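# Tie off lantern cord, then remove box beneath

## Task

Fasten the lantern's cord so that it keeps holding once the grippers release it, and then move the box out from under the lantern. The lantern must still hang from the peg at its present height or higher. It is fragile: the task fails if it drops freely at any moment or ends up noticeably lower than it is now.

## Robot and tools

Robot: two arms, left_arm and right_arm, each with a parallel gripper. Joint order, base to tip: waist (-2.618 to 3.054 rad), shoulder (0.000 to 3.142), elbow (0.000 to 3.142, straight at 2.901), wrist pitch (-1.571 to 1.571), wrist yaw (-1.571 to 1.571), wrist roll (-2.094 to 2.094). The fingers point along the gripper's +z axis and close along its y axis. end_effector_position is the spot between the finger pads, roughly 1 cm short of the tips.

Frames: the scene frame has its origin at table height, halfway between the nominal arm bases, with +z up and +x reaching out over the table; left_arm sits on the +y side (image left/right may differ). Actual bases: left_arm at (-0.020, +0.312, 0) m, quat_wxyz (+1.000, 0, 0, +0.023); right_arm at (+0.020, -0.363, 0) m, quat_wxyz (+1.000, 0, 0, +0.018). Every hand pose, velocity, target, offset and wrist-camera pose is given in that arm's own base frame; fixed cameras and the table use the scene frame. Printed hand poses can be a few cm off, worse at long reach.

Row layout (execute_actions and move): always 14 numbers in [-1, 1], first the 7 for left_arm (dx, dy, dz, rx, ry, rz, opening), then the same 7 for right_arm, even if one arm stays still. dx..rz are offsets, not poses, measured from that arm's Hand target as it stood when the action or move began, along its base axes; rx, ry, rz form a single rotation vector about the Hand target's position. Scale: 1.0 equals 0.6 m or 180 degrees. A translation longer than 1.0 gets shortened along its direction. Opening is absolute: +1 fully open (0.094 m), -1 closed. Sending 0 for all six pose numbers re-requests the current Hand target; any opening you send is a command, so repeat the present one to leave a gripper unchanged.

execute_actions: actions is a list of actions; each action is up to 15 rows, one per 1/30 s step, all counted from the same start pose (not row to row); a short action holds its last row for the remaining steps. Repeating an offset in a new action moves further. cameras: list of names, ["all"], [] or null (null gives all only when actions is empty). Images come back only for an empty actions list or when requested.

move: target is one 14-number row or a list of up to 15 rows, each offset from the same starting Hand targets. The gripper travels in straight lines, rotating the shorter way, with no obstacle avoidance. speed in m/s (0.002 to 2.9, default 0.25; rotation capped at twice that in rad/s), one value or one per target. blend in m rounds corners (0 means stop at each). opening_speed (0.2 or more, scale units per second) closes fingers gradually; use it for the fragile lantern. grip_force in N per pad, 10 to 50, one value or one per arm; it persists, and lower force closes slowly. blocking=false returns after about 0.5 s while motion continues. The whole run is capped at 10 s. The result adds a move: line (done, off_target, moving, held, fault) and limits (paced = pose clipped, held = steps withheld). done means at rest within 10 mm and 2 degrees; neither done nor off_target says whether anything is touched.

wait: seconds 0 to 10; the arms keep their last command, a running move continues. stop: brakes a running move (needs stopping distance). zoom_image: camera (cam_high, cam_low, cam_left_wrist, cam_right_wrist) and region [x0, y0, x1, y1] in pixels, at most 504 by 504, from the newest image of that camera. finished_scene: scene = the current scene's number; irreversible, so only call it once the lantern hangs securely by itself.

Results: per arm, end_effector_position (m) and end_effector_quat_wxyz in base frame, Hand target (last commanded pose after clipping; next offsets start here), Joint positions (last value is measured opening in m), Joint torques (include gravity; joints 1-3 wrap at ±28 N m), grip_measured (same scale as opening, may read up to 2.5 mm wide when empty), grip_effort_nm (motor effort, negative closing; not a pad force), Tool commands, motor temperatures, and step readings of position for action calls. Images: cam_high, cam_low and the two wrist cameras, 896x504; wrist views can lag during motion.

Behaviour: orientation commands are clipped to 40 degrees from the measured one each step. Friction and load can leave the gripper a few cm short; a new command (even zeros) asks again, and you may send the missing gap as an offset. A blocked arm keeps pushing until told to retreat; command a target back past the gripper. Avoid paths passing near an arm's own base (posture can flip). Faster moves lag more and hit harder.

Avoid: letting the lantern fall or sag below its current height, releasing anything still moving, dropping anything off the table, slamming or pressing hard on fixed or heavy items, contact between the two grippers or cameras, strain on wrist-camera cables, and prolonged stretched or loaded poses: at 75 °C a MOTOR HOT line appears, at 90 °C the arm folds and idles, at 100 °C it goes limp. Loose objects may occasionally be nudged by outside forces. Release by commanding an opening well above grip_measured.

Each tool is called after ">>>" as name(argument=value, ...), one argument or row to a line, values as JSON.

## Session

>>> execute_actions(
  actions=[],
)

Scene clock: 0.00 s.
left_arm: end_effector_position=(+0.4080, -0.0140, +0.1041) grip_measured=+1.000 grip_effort_nm=n/a end_effector_quat_wxyz=(+0.597, +0.042, +0.801, +0.006) | right_arm: end_effector_position=(+0.3998, -0.0145, +0.0962) grip_measured=+1.000 grip_effort_nm=n/a end_effector_quat_wxyz=(+0.592, +0.065, +0.796, -0.105)
Joint positions: left_arm=[-0.032 1.583 0.384 0.906 0.01 0.065 0.094] | right_arm=[0.123 1.629 0.367 0.961 0.365 0.016 0.094]
Joint velocities: within noise
Joint torques (N m): no reading
Motor temperatures (°C): left_arm=[23 24 25 26 25 26 26] | right_arm=[26 29 29 27 24 25 22]
Heat: left arm: 26 °C; right arm: 29 °C.
Hand target: left_arm +0.4077, -0.0140, +0.1027; +0.593, +0.042, +0.804, +0.005 | right_arm +0.4005, -0.0146, +0.0978; +0.593, +0.066, +0.796, -0.106
Tool commands: left_gripper/opening=+1.0 right_gripper/opening=+1.0
camera_calibration:
cam_left_wrist: T_world_to_cam=[[-0.0633074, -0.997052, -0.0433417, 0.0159272], [-0.638502, 0.0738423, -0.766069, 0.382667], [0.767012, -0.0208241, -0.641295, -0.158661], [0, 0, 0, 1]] pos_world=[0.367037, -0.0156807, 0.192091]
cam_right_wrist: T_world_to_cam=[[-0.212056, -0.971972, 0.101504, 0.0621547], [-0.654396, 0.0640892, -0.753431, 0.375054], [0.725808, -0.226194, -0.649645, -0.14095], [0, 0, 0, 1]] pos_world=[0.360917, 0.00449372, 0.184701]

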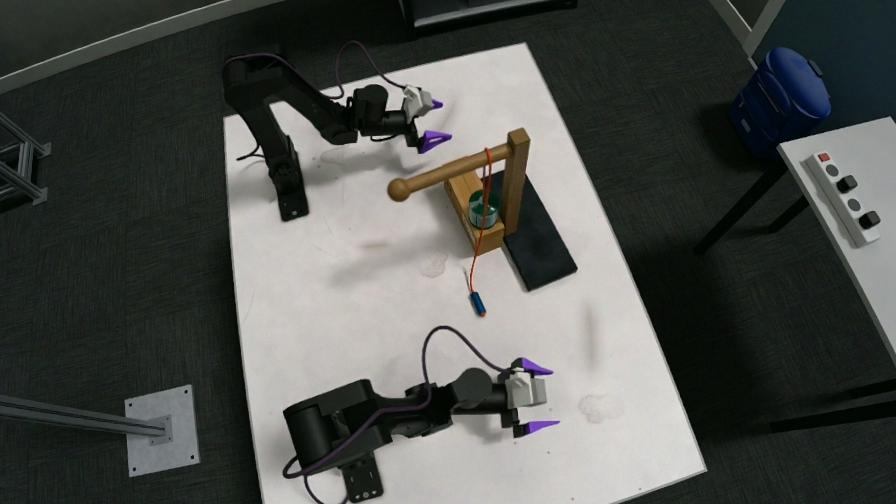

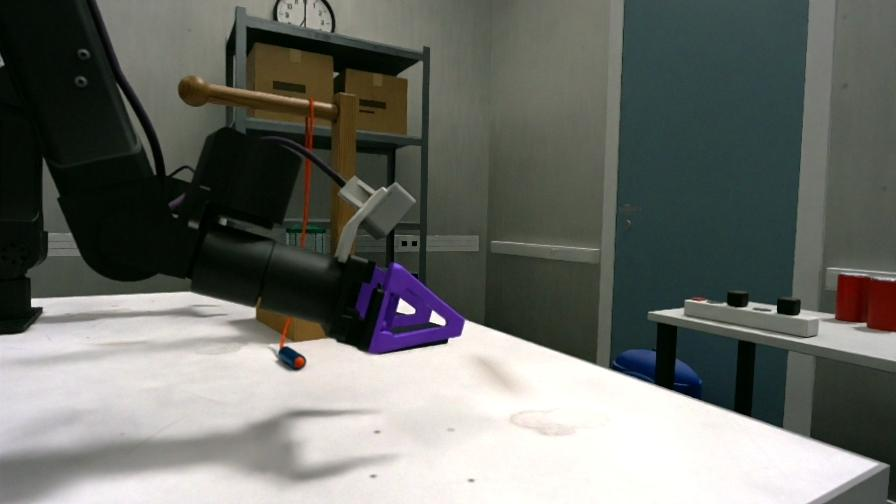

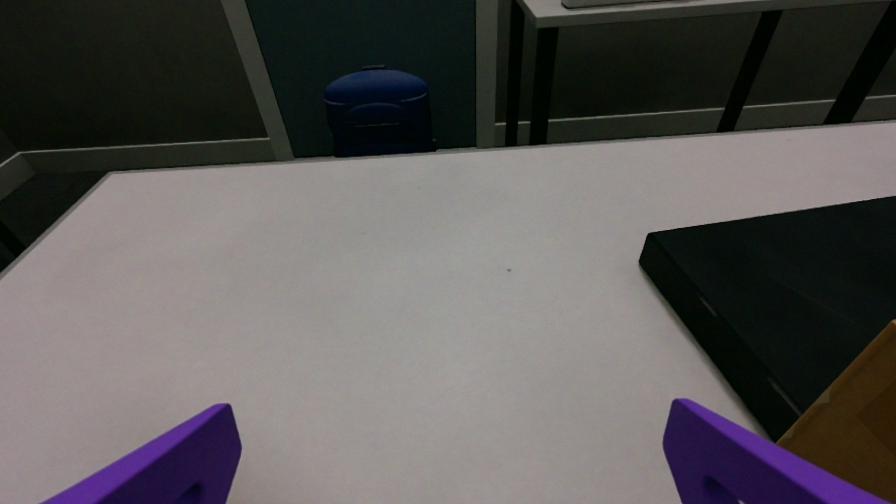

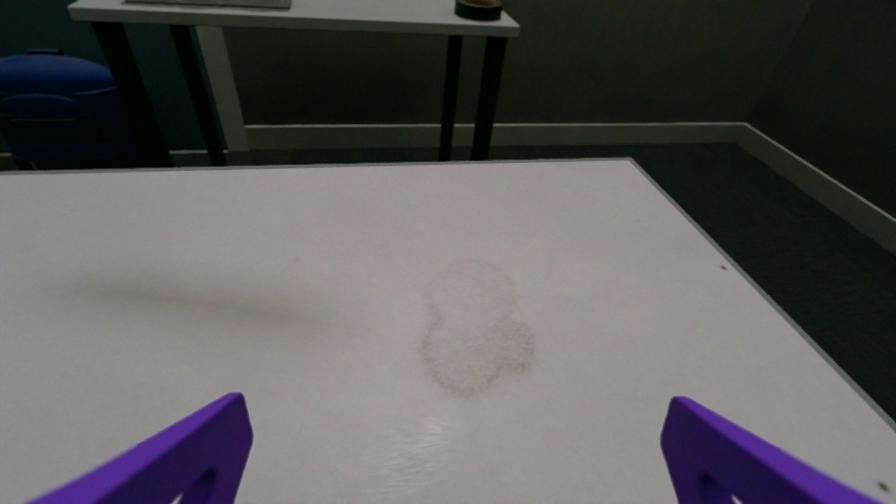

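>>> move(
  target=[-0.167,0.25,0,0,0,0,1,-0.117,0.38,0.07,0.334,0.279,-0.333,0],
  speed=0.25,
  cameras=["cam_right_wrist","cam_high"],
)

>>> zoom_image(
  camera="cam_high",
  region=[380, 110, 580, 330],
)

Scene clock: 8.77 s.
left_arm: end_effector_position=(+0.3050, +0.1328, +0.0942) grip_measured=+1.000 grip_effort_nm=0.02 end_effector_quat_wxyz=(+0.588, +0.034, +0.808, +0.001) | right_arm: end_effector_position=(+0.3302, +0.2117, +0.1427) grip_measured=+0.001 grip_effort_nm=-0.04 end_effector_quat_wxyz=(+0.005, +0.640, +0.769, +0.009)
Joint positions: left_arm=[0.803 1.394 0.252 0.69 0.789 0.377 0.094] | right_arm=[0.569 2.034 1.946 -1.462 0.004 1.957 0.047]
Joint torques (N m): left_arm=[0.46 -6.39 6.41 1.72 0.26 0.06] | right_arm=[0.16 -8.21 7.95 0.32 -0.06 0.11]
Heat: left arm: 29 °C; right arm: 30 °C.
Hand target: left_arm +0.3075, +0.1359, +0.1027; +0.593, +0.042, +0.804, +0.005 | right_arm +0.3302, +0.2134, +0.1397; +0.000, +0.643, +0.766, +0.000
Off the commanded pose: left_arm 0.009 m, 1 deg | right_arm 0.003 m, 1 deg.
move: done
camera_calibration:
cam_right_wrist: T_world_to_cam=[[-0.980012, -0.196052, -0.0337674, 0.37114], [-0.192001, 0.887675, 0.418532, -0.144152], [-0.0520796, 0.41665, -0.907574, 0.148543], [0, 0, 0, 1]] pos_world=[0.34378, 0.138832, 0.207678]
Images, in order (width x height): cam_high 896x504, cam_right_wrist 896x504.

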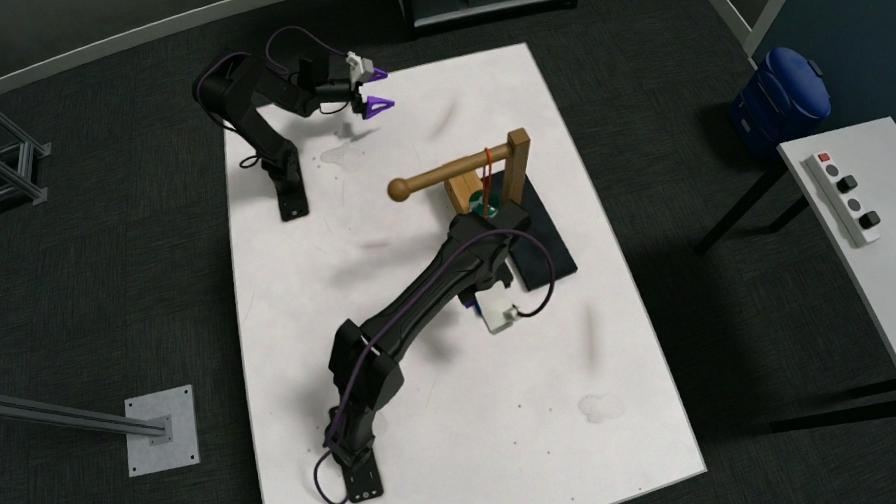

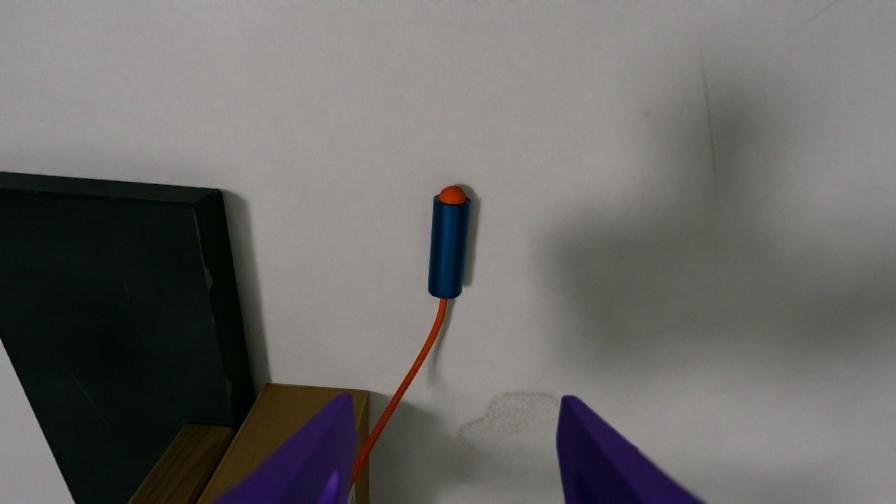

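Scaled by 2.291 from the camera's 896x504 image, which has a finer 1280x720 frame.

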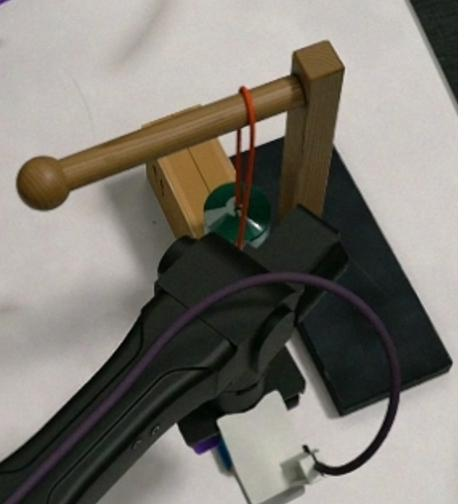

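>>> move(
  target=[
    [0,0,0,0,0,0,1,0.002,0.022,-0.199,0,0,0,0],
    [0,0,0,0,0,0,1,0.002,0.022,-0.199,0,0,0,-0.75],
  ],
  speed=0.15,
  opening_speed=1.5,
  cameras=["cam_right_wrist"],
)

Scene clock: 12.23 s.
left_arm: end_effector_position=(+0.3058, +0.1337, +0.0956) grip_measured=+1.000 grip_effort_nm=0.02 end_effector_quat_wxyz=(+0.589, +0.035, +0.807, +0.003) | right_arm: end_effector_position=(+0.3361, +0.2260, +0.0290) grip_measured=-0.749 grip_effort_nm=-0.04 end_effector_quat_wxyz=(+0.004, +0.642, +0.767, +0.011)
Joint positions: left_arm=[0.803 1.394 0.257 0.688 0.789 0.378 0.094] | right_arm=[0.59 2.112 1.609 -1.045 0.002 1.984 0.012]
Joint torques (N m): left_arm=[0.46 -6.35 6.01 1.68 0.24 0.08] | right_arm=[0.57 -9.37 5.33 0.52 -0.02 0.1]
Heat: left arm: 30 °C; right arm: 30 °C.
Hand target: left_arm +0.3075, +0.1359, +0.1027; +0.593, +0.042, +0.804, +0.005 | right_arm +0.3316, +0.2267, +0.0204; +0.000, +0.643, +0.766, +0.000
Off the commanded pose: left_arm 0.008 m, 1 deg | right_arm 0.010 m, 1 deg.
move: done
camera_calibration:
cam_right_wrist: T_world_to_cam=[[-0.981098, -0.190374, -0.0346986, 0.375025], [-0.1871, 0.887449, 0.421221, -0.10978], [-0.0493965, 0.419751, -0.906294, 0.0380921], [0, 0, 0, 1]] pos_world=[0.349278, 0.15283, 0.0937772]
Images, in order (width x height): cam_right_wrist 896x504.

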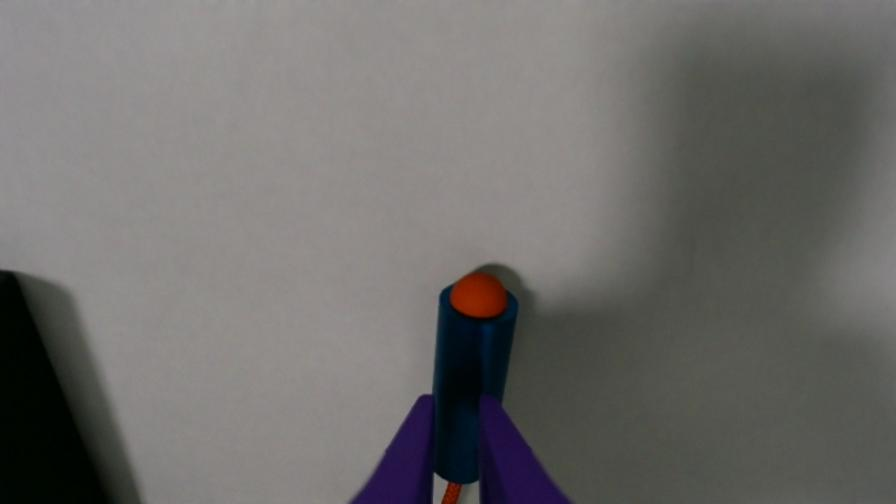

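>>> move(
  target=[
    [0,0,0,0,0,0,1,0,0,0,0,0,0,0],
    [0,0,0,0,0,0,1,-0.004,0.004,-0.028,0,0,0,0],
    [0,0,0,0,0,0,1,-0.004,0.004,-0.028,0,0,0,-0.85],
  ],
  speed=0.08,
  opening_speed=1.5,
  cameras=["cam_right_wrist"],
)

Scene clock: 15.63 s.
left_arm: end_effector_position=(+0.3058, +0.1337, +0.0956) grip_measured=+1.000 grip_effort_nm=0.02 end_effector_quat_wxyz=(+0.589, +0.035, +0.807, +0.003) | right_arm: end_effector_position=(+0.3360, +0.2294, +0.0162) grip_measured=-0.634 grip_effort_nm=-1.00 end_effector_quat_wxyz=(+0.005, +0.643, +0.766, +0.016)
Joint positions: left_arm=[0.803 1.394 0.257 0.688 0.789 0.378 0.094] | right_arm=[0.597 2.122 1.571 -0.986 0.002 1.993 0.017]
Joint torques (N m): left_arm=[0.47 -6.37 6.01 1.68 0.24 0.06] | right_arm=[0.65 -8.87 4.97 0.53 -0.03 0.1]
Heat: left arm: 30 °C; right arm: 30 °C.
Hand target: left_arm +0.3075, +0.1359, +0.1027; +0.593, +0.042, +0.804, +0.005 | right_arm +0.3291, +0.2290, +0.0036; +0.000, +0.643, +0.766, +0.000
Off the commanded pose: left_arm 0.008 m, 1 deg | right_arm 0.014 m, 2 deg.
move: off_target (right_arm); target 3's new opening was sent with right_arm's hand 0.014 m and 2 deg from that target
camera_calibration:
cam_right_wrist: T_world_to_cam=[[-0.981069, -0.188281, -0.0453099, 0.374744], [-0.189462, 0.884748, 0.425822, -0.106083], [-0.0400864, 0.426346, -0.903672, 0.0203838], [0, 0, 0, 1]] pos_world=[0.348368, 0.155724, 0.0805724]
Images, in order (width x height): cam_right_wrist 896x504.

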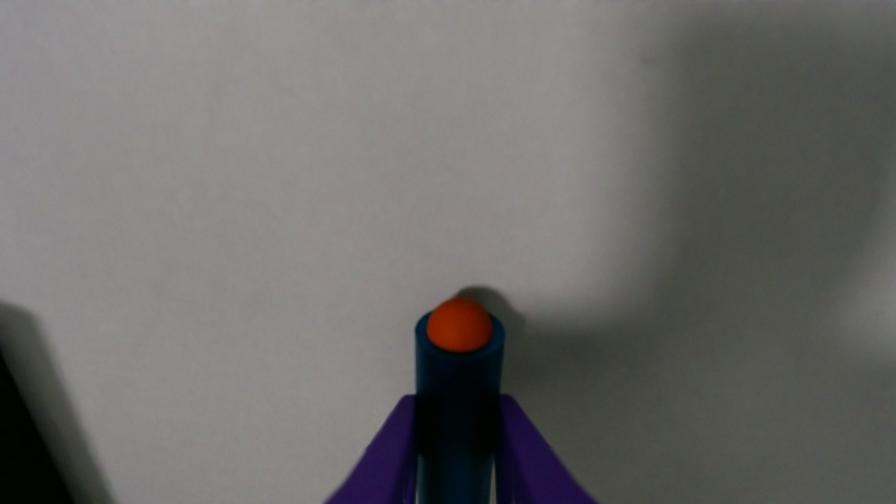

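>>> move(
  target=[
    [0,0,0,0,0,0,1,-0.02,-0.02,0.15,0,0,0,-0.85],
    [0,0,0,0,0,0,1,-0.0485,-0.048,0.361,0.0435,-0.4987,-0.0435,-0.85],
  ],
  speed=0.2,
  blend=0.03,
  cameras=["cam_high","cam_low","cam_right_wrist"],
)

Scene clock: 25.80 s.
left_arm: end_effector_position=(+0.3058, +0.1337, +0.0956) grip_measured=+1.000 grip_effort_nm=0.02 end_effector_quat_wxyz=(+0.589, +0.035, +0.807, +0.003) | right_arm: end_effector_position=(+0.3017, +0.2019, +0.2266) grip_measured=-0.634 grip_effort_nm=-1.00 end_effector_quat_wxyz=(+0.494, +0.502, +0.495, +0.509)
Joint positions: left_arm=[0.803 1.394 0.257 0.688 0.789 0.378 0.094] | right_arm=[1.022 1.35 0.465 0.897 1.014 1.582 0.017]
Joint torques (N m): left_arm=[0.47 -6.37 6.01 1.68 0.25 0.08] | right_arm=[0.44 -3.29 5.16 1.71 0.13 -0.13]
Heat: left arm: 30 °C; right arm: 31 °C.
Hand target: left_arm +0.3075, +0.1359, +0.1027; +0.593, +0.042, +0.804, +0.005 | right_arm +0.3000, +0.2003, +0.2202; +0.500, +0.499, +0.500, +0.500
Off the commanded pose: left_arm 0.008 m, 1 deg | right_arm 0.007 m, 1 deg.
move: done
camera_calibration:
cam_right_wrist: T_world_to_cam=[[0.0191452, 0.00690557, -0.999793, 0.220562], [-0.422777, 0.906232, -0.00183647, -0.0149473], [0.906032, 0.422724, 0.0202695, -0.273126], [0, 0, 0, 1]] pos_world=[0.236919, 0.12748, 0.226025]
Images, in order (width x height): cam_high 896x504, cam_low 896x504, cam_right_wrist 896x504.

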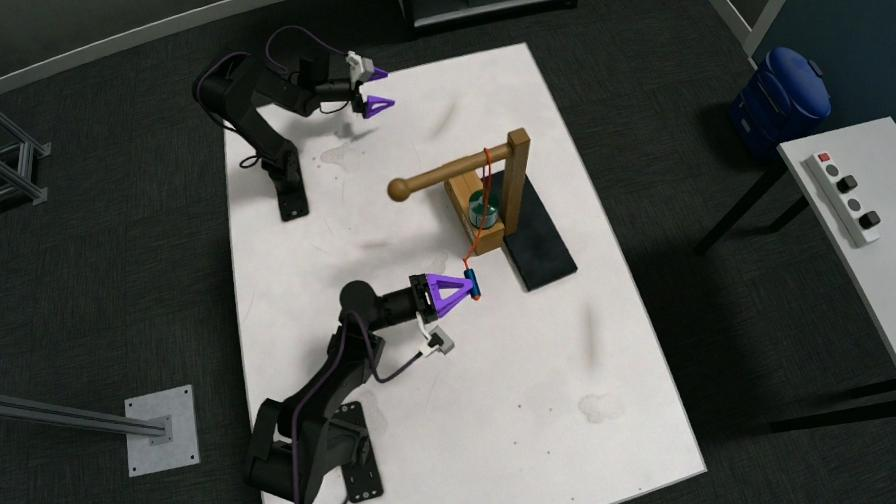

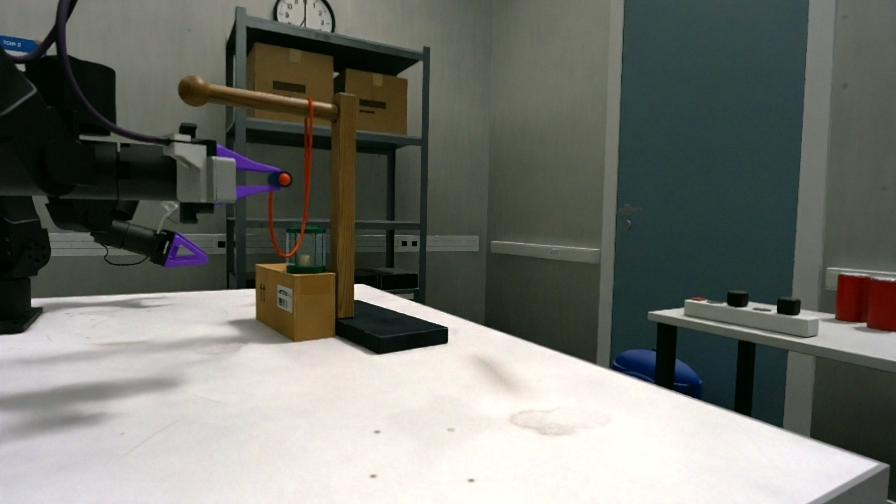

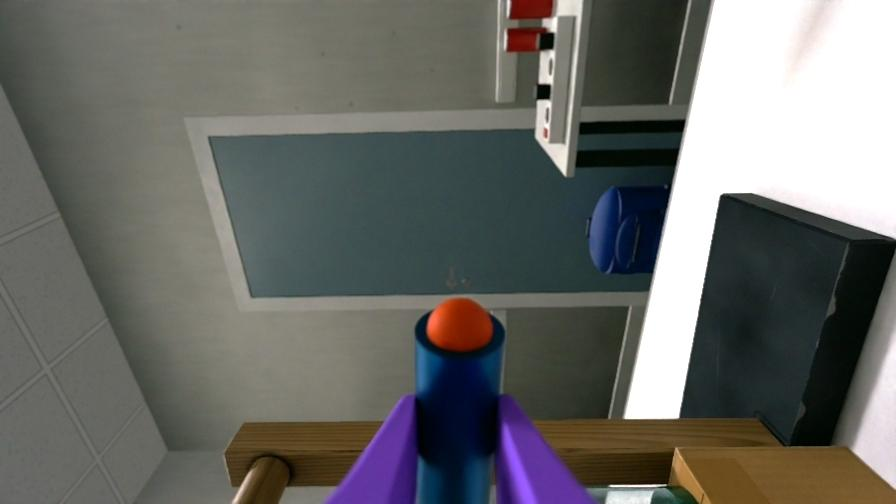

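>>> move(
  target=[
    [0,0,0,0,0,0,1,0.0167,0.266,-0.05,0,0,0,-0.85],
    [0,0,0,0,0,0,1,0.0167,0.508,0.033,0,0,0,-0.85],
    [0,0,0,0,0,0,1,0.0167,0.541,0.233,0,0,0,-0.85],
    [0,0,0,0,0,0,1,0.0167,0.466,0.466,0,0,0,-0.85],
    [0,0,0,0,0,0,1,0.033,0.266,0.55,0,0,0,-0.85],
    [0,0,0,0,0,0,1,0.033,0.066,0.466,0,0,0,-0.85],
    [0,0,0,0,0,0,1,0.033,0,0.233,0,0,0,-0.85],
    [0,0,0,0,0,0,1,0.0167,0,0,0,0,0,-0.85],
  ],
  speed=0.2,
  blend=[0.04,0.04,0.04,0.04,0.04,0.04,0.04,0],
  cameras=["cam_high","cam_low","cam_right_wrist"],
)

>>> zoom_image(
  camera="cam_high",
  region=[380, 110, 540, 270],
)

Scene clock: 34.87 s.
left_arm: end_effector_position=(+0.3058, +0.1337, +0.0956) grip_measured=+1.000 grip_effort_nm=0.02 end_effector_quat_wxyz=(+0.589, +0.035, +0.807, +0.003) | right_arm: end_effector_position=(+0.3120, +0.2013, +0.2265) grip_measured=-0.634 grip_effort_nm=-1.00 end_effector_quat_wxyz=(+0.495, +0.502, +0.495, +0.508)
Joint positions: left_arm=[0.803 1.394 0.257 0.688 0.789 0.378 0.094] | right_arm=[0.985 1.374 0.483 0.902 0.978 1.582 0.017]
Joint torques (N m): left_arm=[0.43 -6.34 6.01 1.68 0.24 0.07] | right_arm=[0.55 -3.48 5.2 1.72 0.14 -0.14]
Motor temperatures (°C): left_arm=[23 25 27 31 25 26 26] | right_arm=[26 32 30 29 24 25 23]
Heat: left arm: 31 °C; right arm: 32 °C.
Hand target: left_arm +0.3075, +0.1359, +0.1027; +0.593, +0.042, +0.804, +0.005 | right_arm +0.3100, +0.2002, +0.2202; +0.500, +0.499, +0.500, +0.500
Off the commanded pose: left_arm 0.008 m, 1 deg | right_arm 0.007 m, 1 deg.
elbow stopped short (right arm): the move would have taken joint 3 (elbow) straighter than the controller allows.
move: done
camera_calibration:
cam_right_wrist: T_world_to_cam=[[0.0190782, 0.00562571, -0.999802, 0.220651], [-0.421421, 0.90686, -0.00293881, -0.0103484], [0.906664, 0.421394, 0.0196721, -0.282011], [0, 0, 0, 1]] pos_world=[0.247118, 0.126981, 0.226125]
Images, in order (width x height): cam_high 896x504, cam_low 896x504, cam_right_wrist 896x504.

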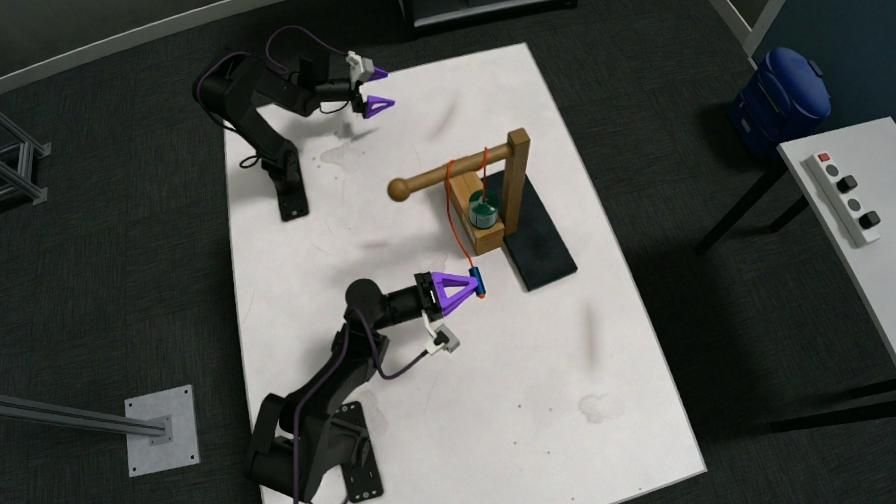

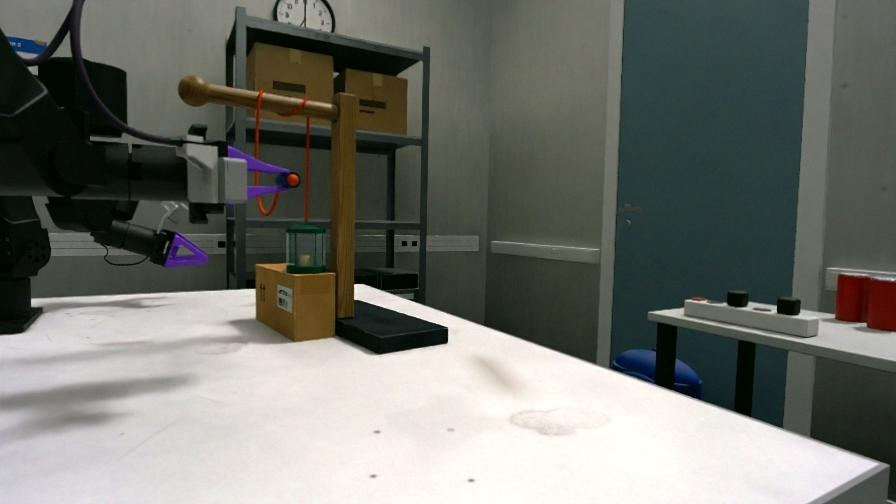

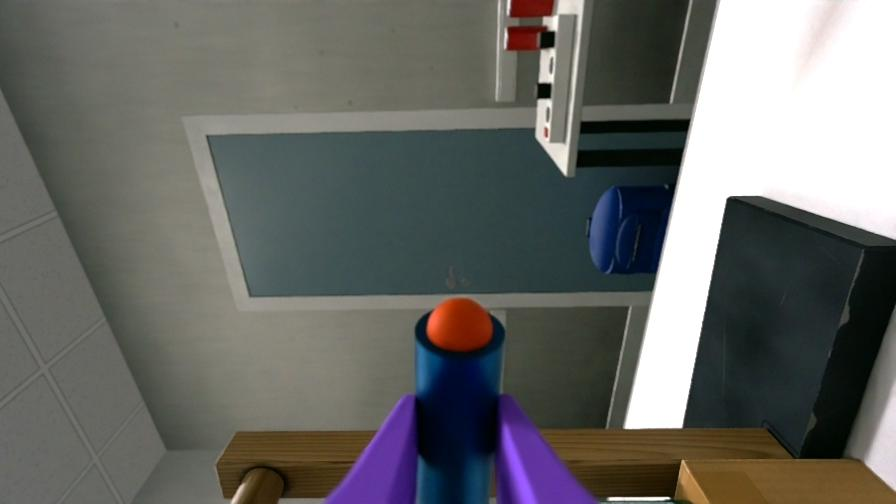

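Scaled by 3.150 from the camera's 896x504 image, which has a finer 1280x720 frame.

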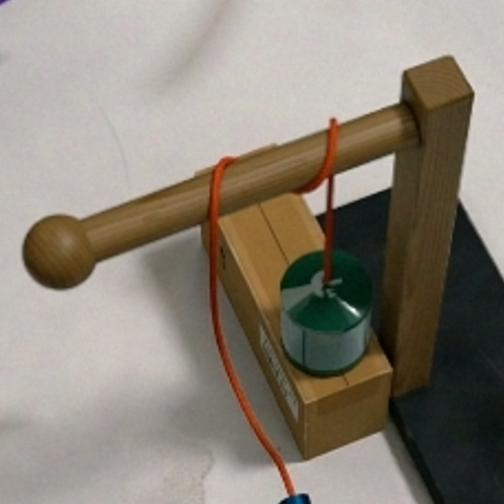

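>>> move(
  target=[
    [0,0,0,0,0,0,1,0.13,-0.05,0.04,0,0,0,-0.85],
  ],
  speed=0.15,
  cameras=["cam_high"],
)

>>> zoom_image(
  camera="cam_high",
  region=[380, 110, 540, 270],
)

Scene clock: 38.00 s.
left_arm: end_effector_position=(+0.3058, +0.1337, +0.0956) grip_measured=+1.000 grip_effort_nm=0.02 end_effector_quat_wxyz=(+0.589, +0.035, +0.807, +0.003) | right_arm: end_effector_position=(+0.3830, +0.1674, +0.2395) grip_measured=-0.634 grip_effort_nm=-1.00 end_effector_quat_wxyz=(+0.498, +0.503, +0.499, +0.501)
Joint positions: left_arm=[0.803 1.394 0.257 0.688 0.789 0.378 0.094] | right_arm=[0.687 1.429 0.601 0.825 0.688 1.579 0.017]
Joint torques (N m): left_arm=[0.47 -6.37 6.06 1.69 0.24 0.07] | right_arm=[-0.29 -4.21 8.69 1.63 -0.07 -0.11]
Heat: left arm: 31 °C; right arm: 31 °C.
Hand target: left_arm +0.3075, +0.1359, +0.1027; +0.593, +0.042, +0.804, +0.005 | right_arm +0.3880, +0.1704, +0.2442; +0.500, +0.499, +0.500, +0.500
Off the commanded pose: left_arm 0.008 m, 1 deg | right_arm 0.007 m, 0 deg.
move: done
Images, in order (width x height): cam_high 896x504.

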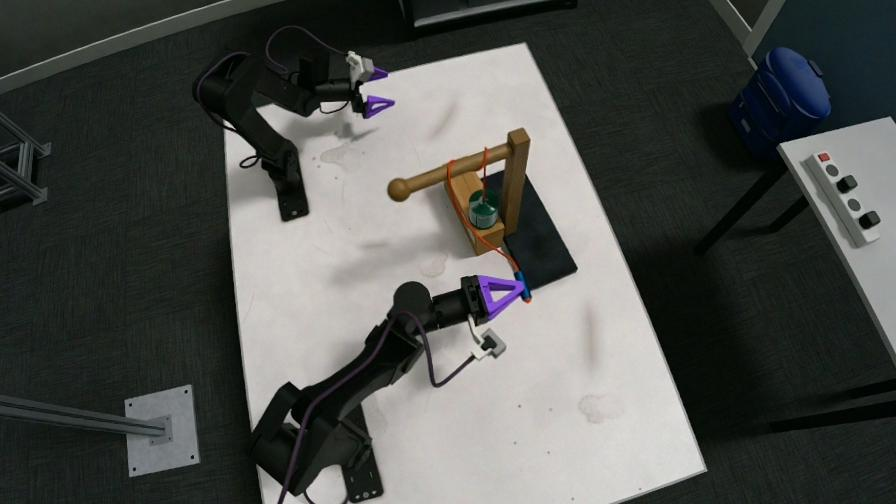

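Scaled by 3.150 from the camera's 896x504 image, which has a finer 1280x720 frame.

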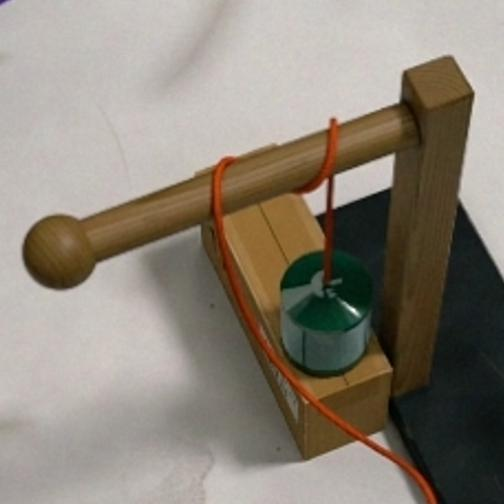

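>>> move(
  target=[
    [0,0,0,0,0,0,1,0.04,-0.12,0.06,0,0,0,-0.85],
  ],
  speed=0.12,
  cameras=["cam_high"],
)

>>> zoom_image(
  camera="cam_high",
  region=[380, 110, 540, 270],
)

Scene clock: 40.20 s.
left_arm: end_effector_position=(+0.3058, +0.1337, +0.0956) grip_measured=+1.000 grip_effort_nm=0.02 end_effector_quat_wxyz=(+0.589, +0.035, +0.807, +0.003) | right_arm: end_effector_position=(+0.4115, +0.0991, +0.2602) grip_measured=-0.634 grip_effort_nm=-1.00 end_effector_quat_wxyz=(+0.493, +0.507, +0.511, +0.489)
Joint positions: left_arm=[0.803 1.394 0.257 0.688 0.789 0.378 0.094] | right_arm=[0.401 1.308 0.643 0.625 0.402 1.579 0.017]
Joint torques (N m): left_arm=[0.43 -6.39 6.04 1.68 0.26 0.07] | right_arm=[-0.29 -6.12 9.24 1.74 -0.05 -0.1]
Heat: left arm: 31 °C; right arm: 31 °C.
Hand target: left_arm +0.3075, +0.1359, +0.1027; +0.593, +0.042, +0.804, +0.005 | right_arm +0.4120, +0.0983, +0.2802; +0.500, +0.499, +0.500, +0.500
Off the commanded pose: left_arm 0.008 m, 1 deg | right_arm 0.020 m, 2 deg.
move: off_target (right_arm)
Images, in order (width x height): cam_high 896x504.

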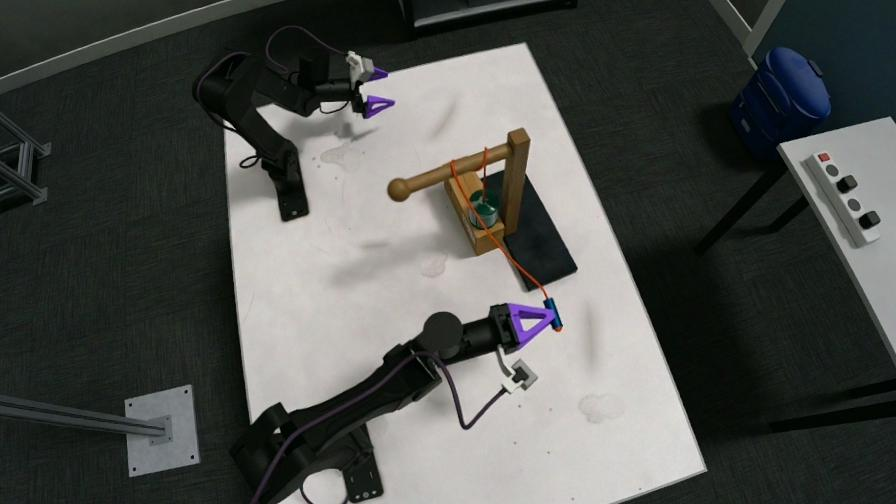

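Scaled by 3.150 from the camera's 896x504 image, which has a finer 1280x720 frame.

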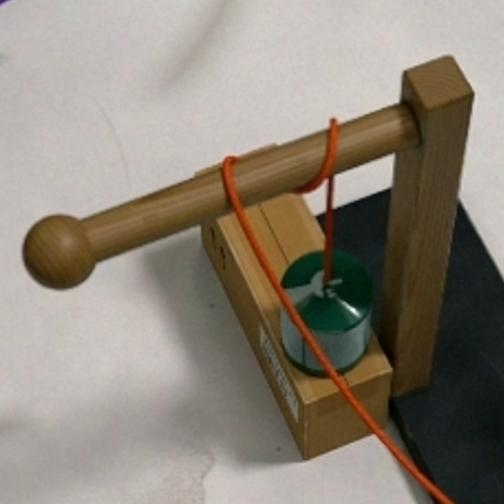

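>>> move(
  target=[
    [0,0,0,0,0,0,1,0.06,-0.06,0.0,0,0,0,-0.85],
  ],
  speed=0.1,
  cameras=["cam_high","cam_low"],
)

>>> zoom_image(
  camera="cam_high",
  region=[380, 110, 540, 270],
)

>>> zoom_image(
  camera="cam_low",
  region=[160, 60, 380, 280],
)

Scene clock: 42.53 s.
left_arm: end_effector_position=(+0.3058, +0.1337, +0.0956) grip_measured=+1.000 grip_effort_nm=0.02 end_effector_quat_wxyz=(+0.589, +0.035, +0.807, +0.003) | right_arm: end_effector_position=(+0.4424, +0.0624, +0.2664) grip_measured=-0.634 grip_effort_nm=-1.00 end_effector_quat_wxyz=(+0.492, +0.508, +0.508, +0.492)
Joint positions: left_arm=[0.803 1.394 0.257 0.688 0.789 0.378 0.094] | right_arm=[0.23 1.376 0.715 0.627 0.229 1.579 0.017]
Joint torques (N m): left_arm=[0.46 -6.35 6 1.68 0.25 0.07] | right_arm=[-0.35 -4.44 9.47 1.99 -0.07 -0.11]
Heat: left arm: 31 °C; right arm: 31 °C.
Hand target: left_arm +0.3075, +0.1359, +0.1027; +0.593, +0.042, +0.804, +0.005 | right_arm +0.4480, +0.0623, +0.2802; +0.500, +0.499, +0.500, +0.500
Off the commanded pose: left_arm 0.008 m, 1 deg | right_arm 0.015 m, 2 deg.
move: off_target (right_arm)
Images, in order (width x height): cam_high 896x504, cam_low 896x504.

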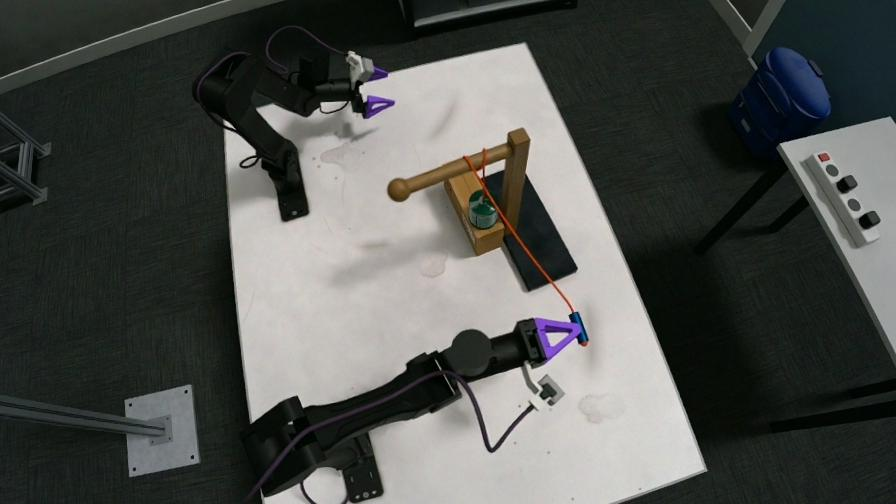

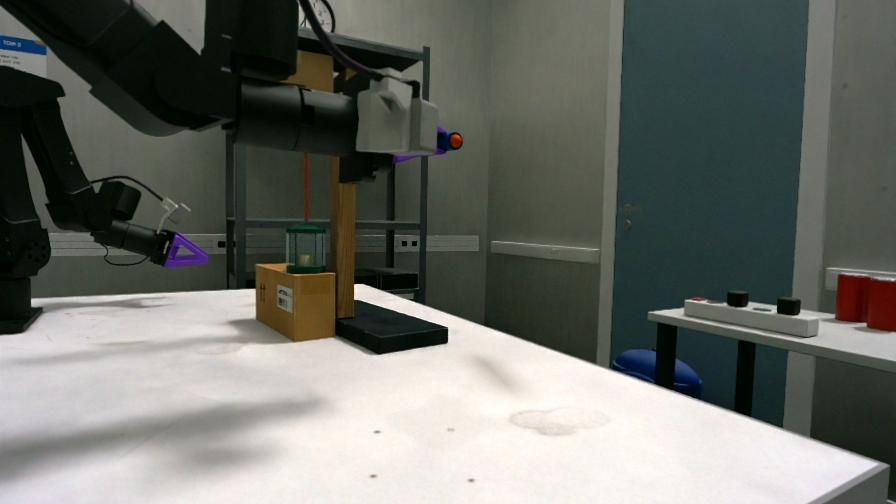

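Scaled by 3.150 from the camera's 896x504 image, which has a finer 1280x720 frame.

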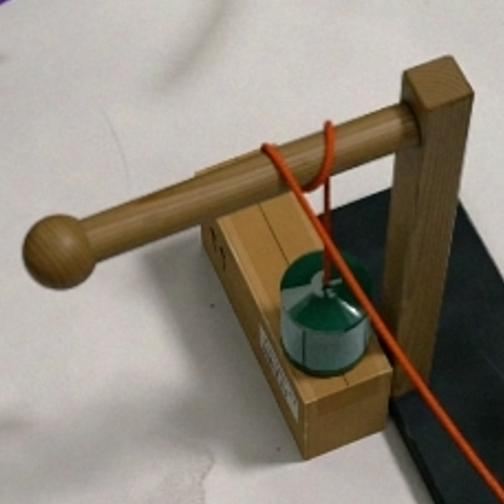

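Scaled by 2.291 from the camera's 896x504 image, which has a finer 1280x720 frame.

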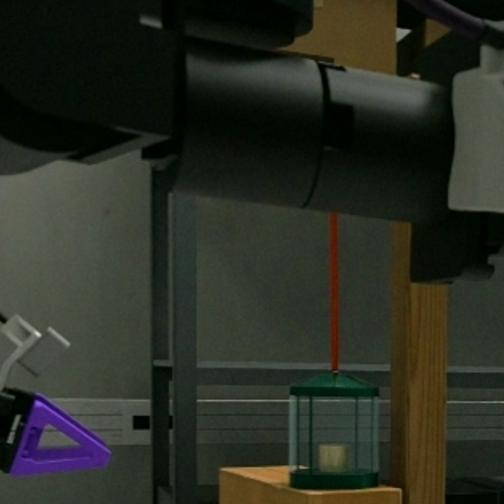

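>>> move(
  target=[
    [0,0,0,0,0,0,1,-0.23,0.2295,-0.1,0,0,0,-0.85],
    [0,0,0,0,0,0,1,-0.213,0.4955,-0.15,0,0,0,-0.85],
    [0,0,0,0,0,0,1,-0.213,0.7375,-0.067,0,0,0,-0.85],
    [0,0,0,0,0,0,1,-0.213,0.7705,0.133,0,0,0,-0.85],
    [0,0,0,0,0,0,1,-0.213,0.6955,0.366,0,0,0,-0.85],
    [0,0,0,0,0,0,1,-0.197,0.4955,0.45,0,0,0,-0.85],
    [0,0,0,0,0,0,1,-0.197,0.2955,0.366,0,0,0,-0.85],
    [0,0,0,0,0,0,1,-0.197,0.2295,0.133,0,0,0,-0.85],
  ],
  speed=0.22,
  blend=[0.04,0.04,0.04,0.04,0.04,0.04,0.04,0],
  cameras=["cam_high"],
)

>>> zoom_image(
  camera="cam_high",
  region=[380, 110, 540, 270],
)

Scene clock: 51.13 s.
left_arm: end_effector_position=(+0.3058, +0.1337, +0.0956) grip_measured=+1.000 grip_effort_nm=0.02 end_effector_quat_wxyz=(+0.589, +0.035, +0.807, +0.003) | right_arm: end_effector_position=(+0.3314, +0.2056, +0.3589) grip_measured=-0.634 grip_effort_nm=-1.00 end_effector_quat_wxyz=(+0.497, +0.501, +0.502, +0.500)
Joint positions: left_arm=[0.803 1.394 0.257 0.688 0.789 0.378 0.094] | right_arm=[0.932 1.232 0.965 0.256 0.929 1.581 0.017]
Joint torques (N m): left_arm=[0.46 -6.38 6.09 1.67 0.27 0.07] | right_arm=[-0.51 -5.53 5.93 1.71 -0.05 -0.12]
Heat: left arm: 31 °C; right arm: 32 °C.
Hand target: left_arm +0.3075, +0.1359, +0.1027; +0.593, +0.042, +0.804, +0.005 | right_arm +0.3299, +0.1999, +0.3600; +0.500, +0.499, +0.500, +0.500
Off the commanded pose: left_arm 0.008 m, 1 deg | right_arm 0.006 m, 0 deg.
elbow stopped short (right arm): the move would have taken joint 3 (elbow) straighter than the controller allows.
move: done
Images, in order (width x height): cam_high 896x504.

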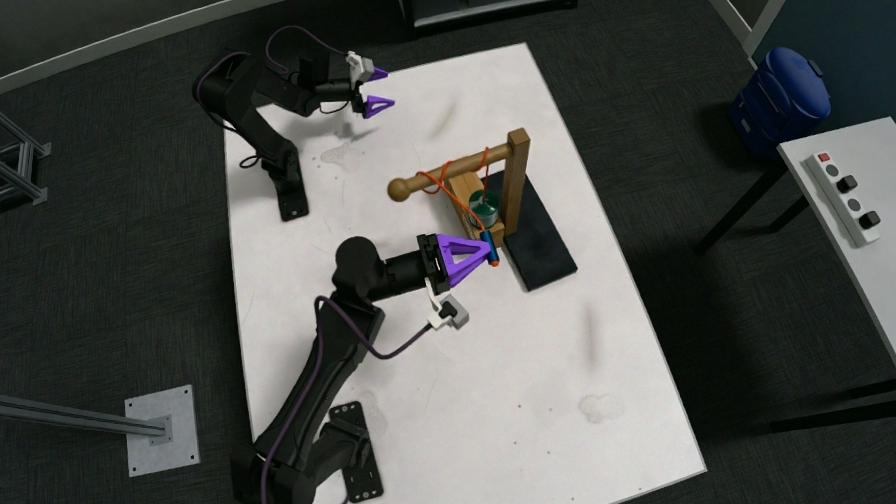

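Scaled by 3.150 from the camera's 896x504 image, which has a finer 1280x720 frame.

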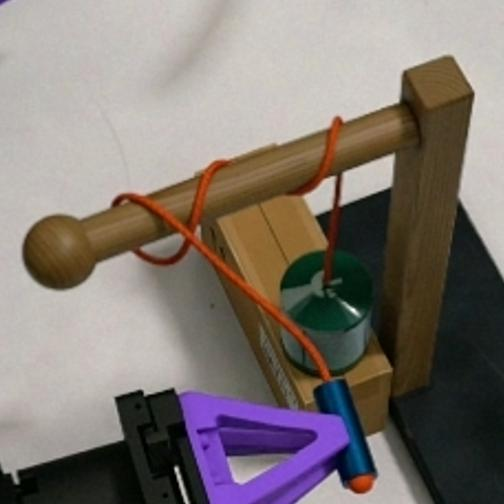

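>>> move(
  target=[
    [0,0,0,0,0,0,1,0.15,-0.15,-0.1,0,0,0,-0.85],
  ],
  speed=0.12,
  cameras=["cam_high"],
)

>>> zoom_image(
  camera="cam_high",
  region=[380, 110, 540, 270],
)

Scene clock: 53.80 s.
left_arm: end_effector_position=(+0.3058, +0.1337, +0.0956) grip_measured=+1.000 grip_effort_nm=0.02 end_effector_quat_wxyz=(+0.589, +0.035, +0.807, +0.003) | right_arm: end_effector_position=(+0.4155, +0.1271, +0.3129) grip_measured=-0.634 grip_effort_nm=-1.00 end_effector_quat_wxyz=(+0.484, +0.482, +0.504, +0.528)
Joint positions: left_arm=[0.803 1.394 0.257 0.688 0.789 0.378 0.094] | right_arm=[0.452 1.297 0.79 0.536 0.387 1.581 0.017]
Joint torques (N m): left_arm=[0.46 -6.38 6.05 1.68 0.25 0.06] | right_arm=[-1.76 -3.84 5.94 1.8 0.45 -0.13]
Heat: left arm: 32 °C; right arm: 32 °C.
Hand target: left_arm +0.3075, +0.1359, +0.1027; +0.593, +0.042, +0.804, +0.005 | right_arm +0.4199, +0.1100, +0.2999; +0.500, +0.499, +0.500, +0.500
Off the commanded pose: left_arm 0.008 m, 1 deg | right_arm 0.022 m, 4 deg.
move: off_target (right_arm)
Images, in order (width x height): cam_high 896x504.

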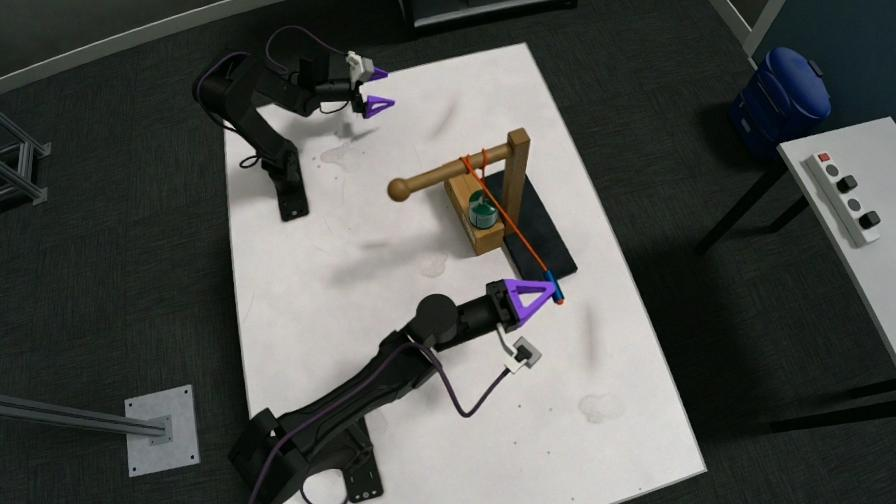

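Scaled by 3.150 from the camera's 896x504 image, which has a finer 1280x720 frame.

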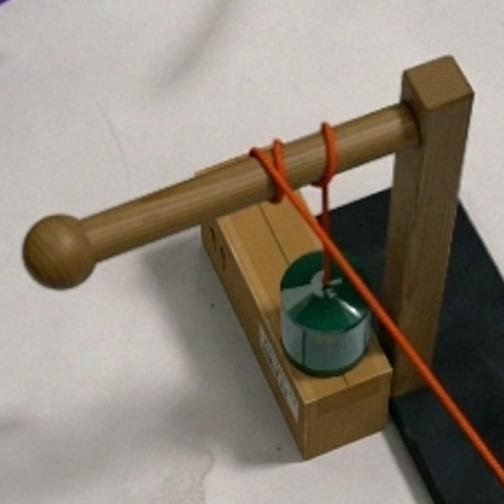

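>>> move(
  target=[
    [0,0,0,0,0,0,1,-0.183,0.167,-0.133,0,0,0,-0.85],
    [0,0,0,0,0,0,1,-0.183,0.417,-0.183,0,0,0,-0.85],
    [0,0,0,0,0,0,1,-0.183,0.65,-0.083,0,0,0,-0.85],
    [0,0,0,0,0,0,1,-0.183,0.683,0.1,0,0,0,-0.85],
    [0,0,0,0,0,0,1,-0.183,0.583,0.292,0,0,0,-0.85],
    [0,0,0,0,0,0,1,-0.15,0.417,0.35,0,0,0,-0.85],
    [0,0,0,0,0,0,1,-0.15,0.25,0.292,0,0,0,-0.85],
    [0,0,0,0,0,0,1,-0.133,0.167,0.1,0,0,0,-0.85],
  ],
  speed=0.2,
  blend=[0.04,0.04,0.04,0.04,0.04,0.04,0.04,0],
  cameras=["cam_high"],
)

>>> zoom_image(
  camera="cam_high",
  region=[380, 110, 540, 270],
)

Scene clock: 62.90 s.
left_arm: end_effector_position=(+0.3058, +0.1337, +0.0956) grip_measured=+1.000 grip_effort_nm=0.02 end_effector_quat_wxyz=(+0.589, +0.035, +0.807, +0.003) | right_arm: end_effector_position=(+0.3417, +0.2182, +0.3564) grip_measured=-0.634 grip_effort_nm=-1.00 end_effector_quat_wxyz=(+0.496, +0.499, +0.506, +0.499)
Joint positions: left_arm=[0.803 1.394 0.257 0.688 0.789 0.378 0.094] | right_arm=[0.926 1.293 1.001 0.276 0.916 1.581 0.017]
Joint torques (N m): left_arm=[0.44 -6.38 6.02 1.67 0.24 0.07] | right_arm=[-0.62 -6.27 6.09 1.72 0.02 -0.14]
Heat: left arm: 32 °C; right arm: 32 °C.
Hand target: left_arm +0.3075, +0.1359, +0.1027; +0.593, +0.042, +0.804, +0.005 | right_arm +0.3400, +0.2103, +0.3599; +0.500, +0.499, +0.500, +0.500
Off the commanded pose: left_arm 0.008 m, 1 deg | right_arm 0.009 m, 1 deg.
move: done
Images, in order (width x height): cam_high 896x504.

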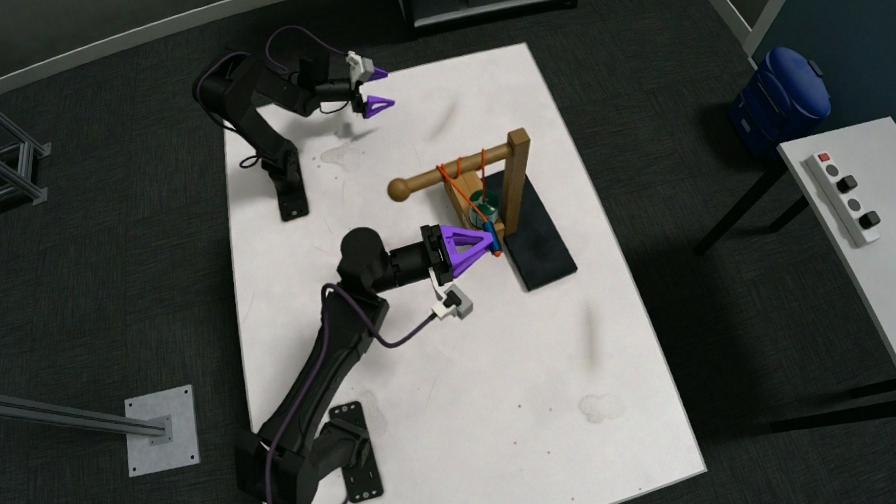

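Scaled by 3.150 from the camera's 896x504 image, which has a finer 1280x720 frame.

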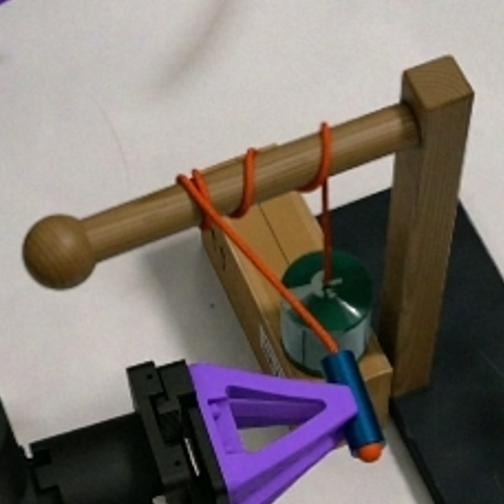

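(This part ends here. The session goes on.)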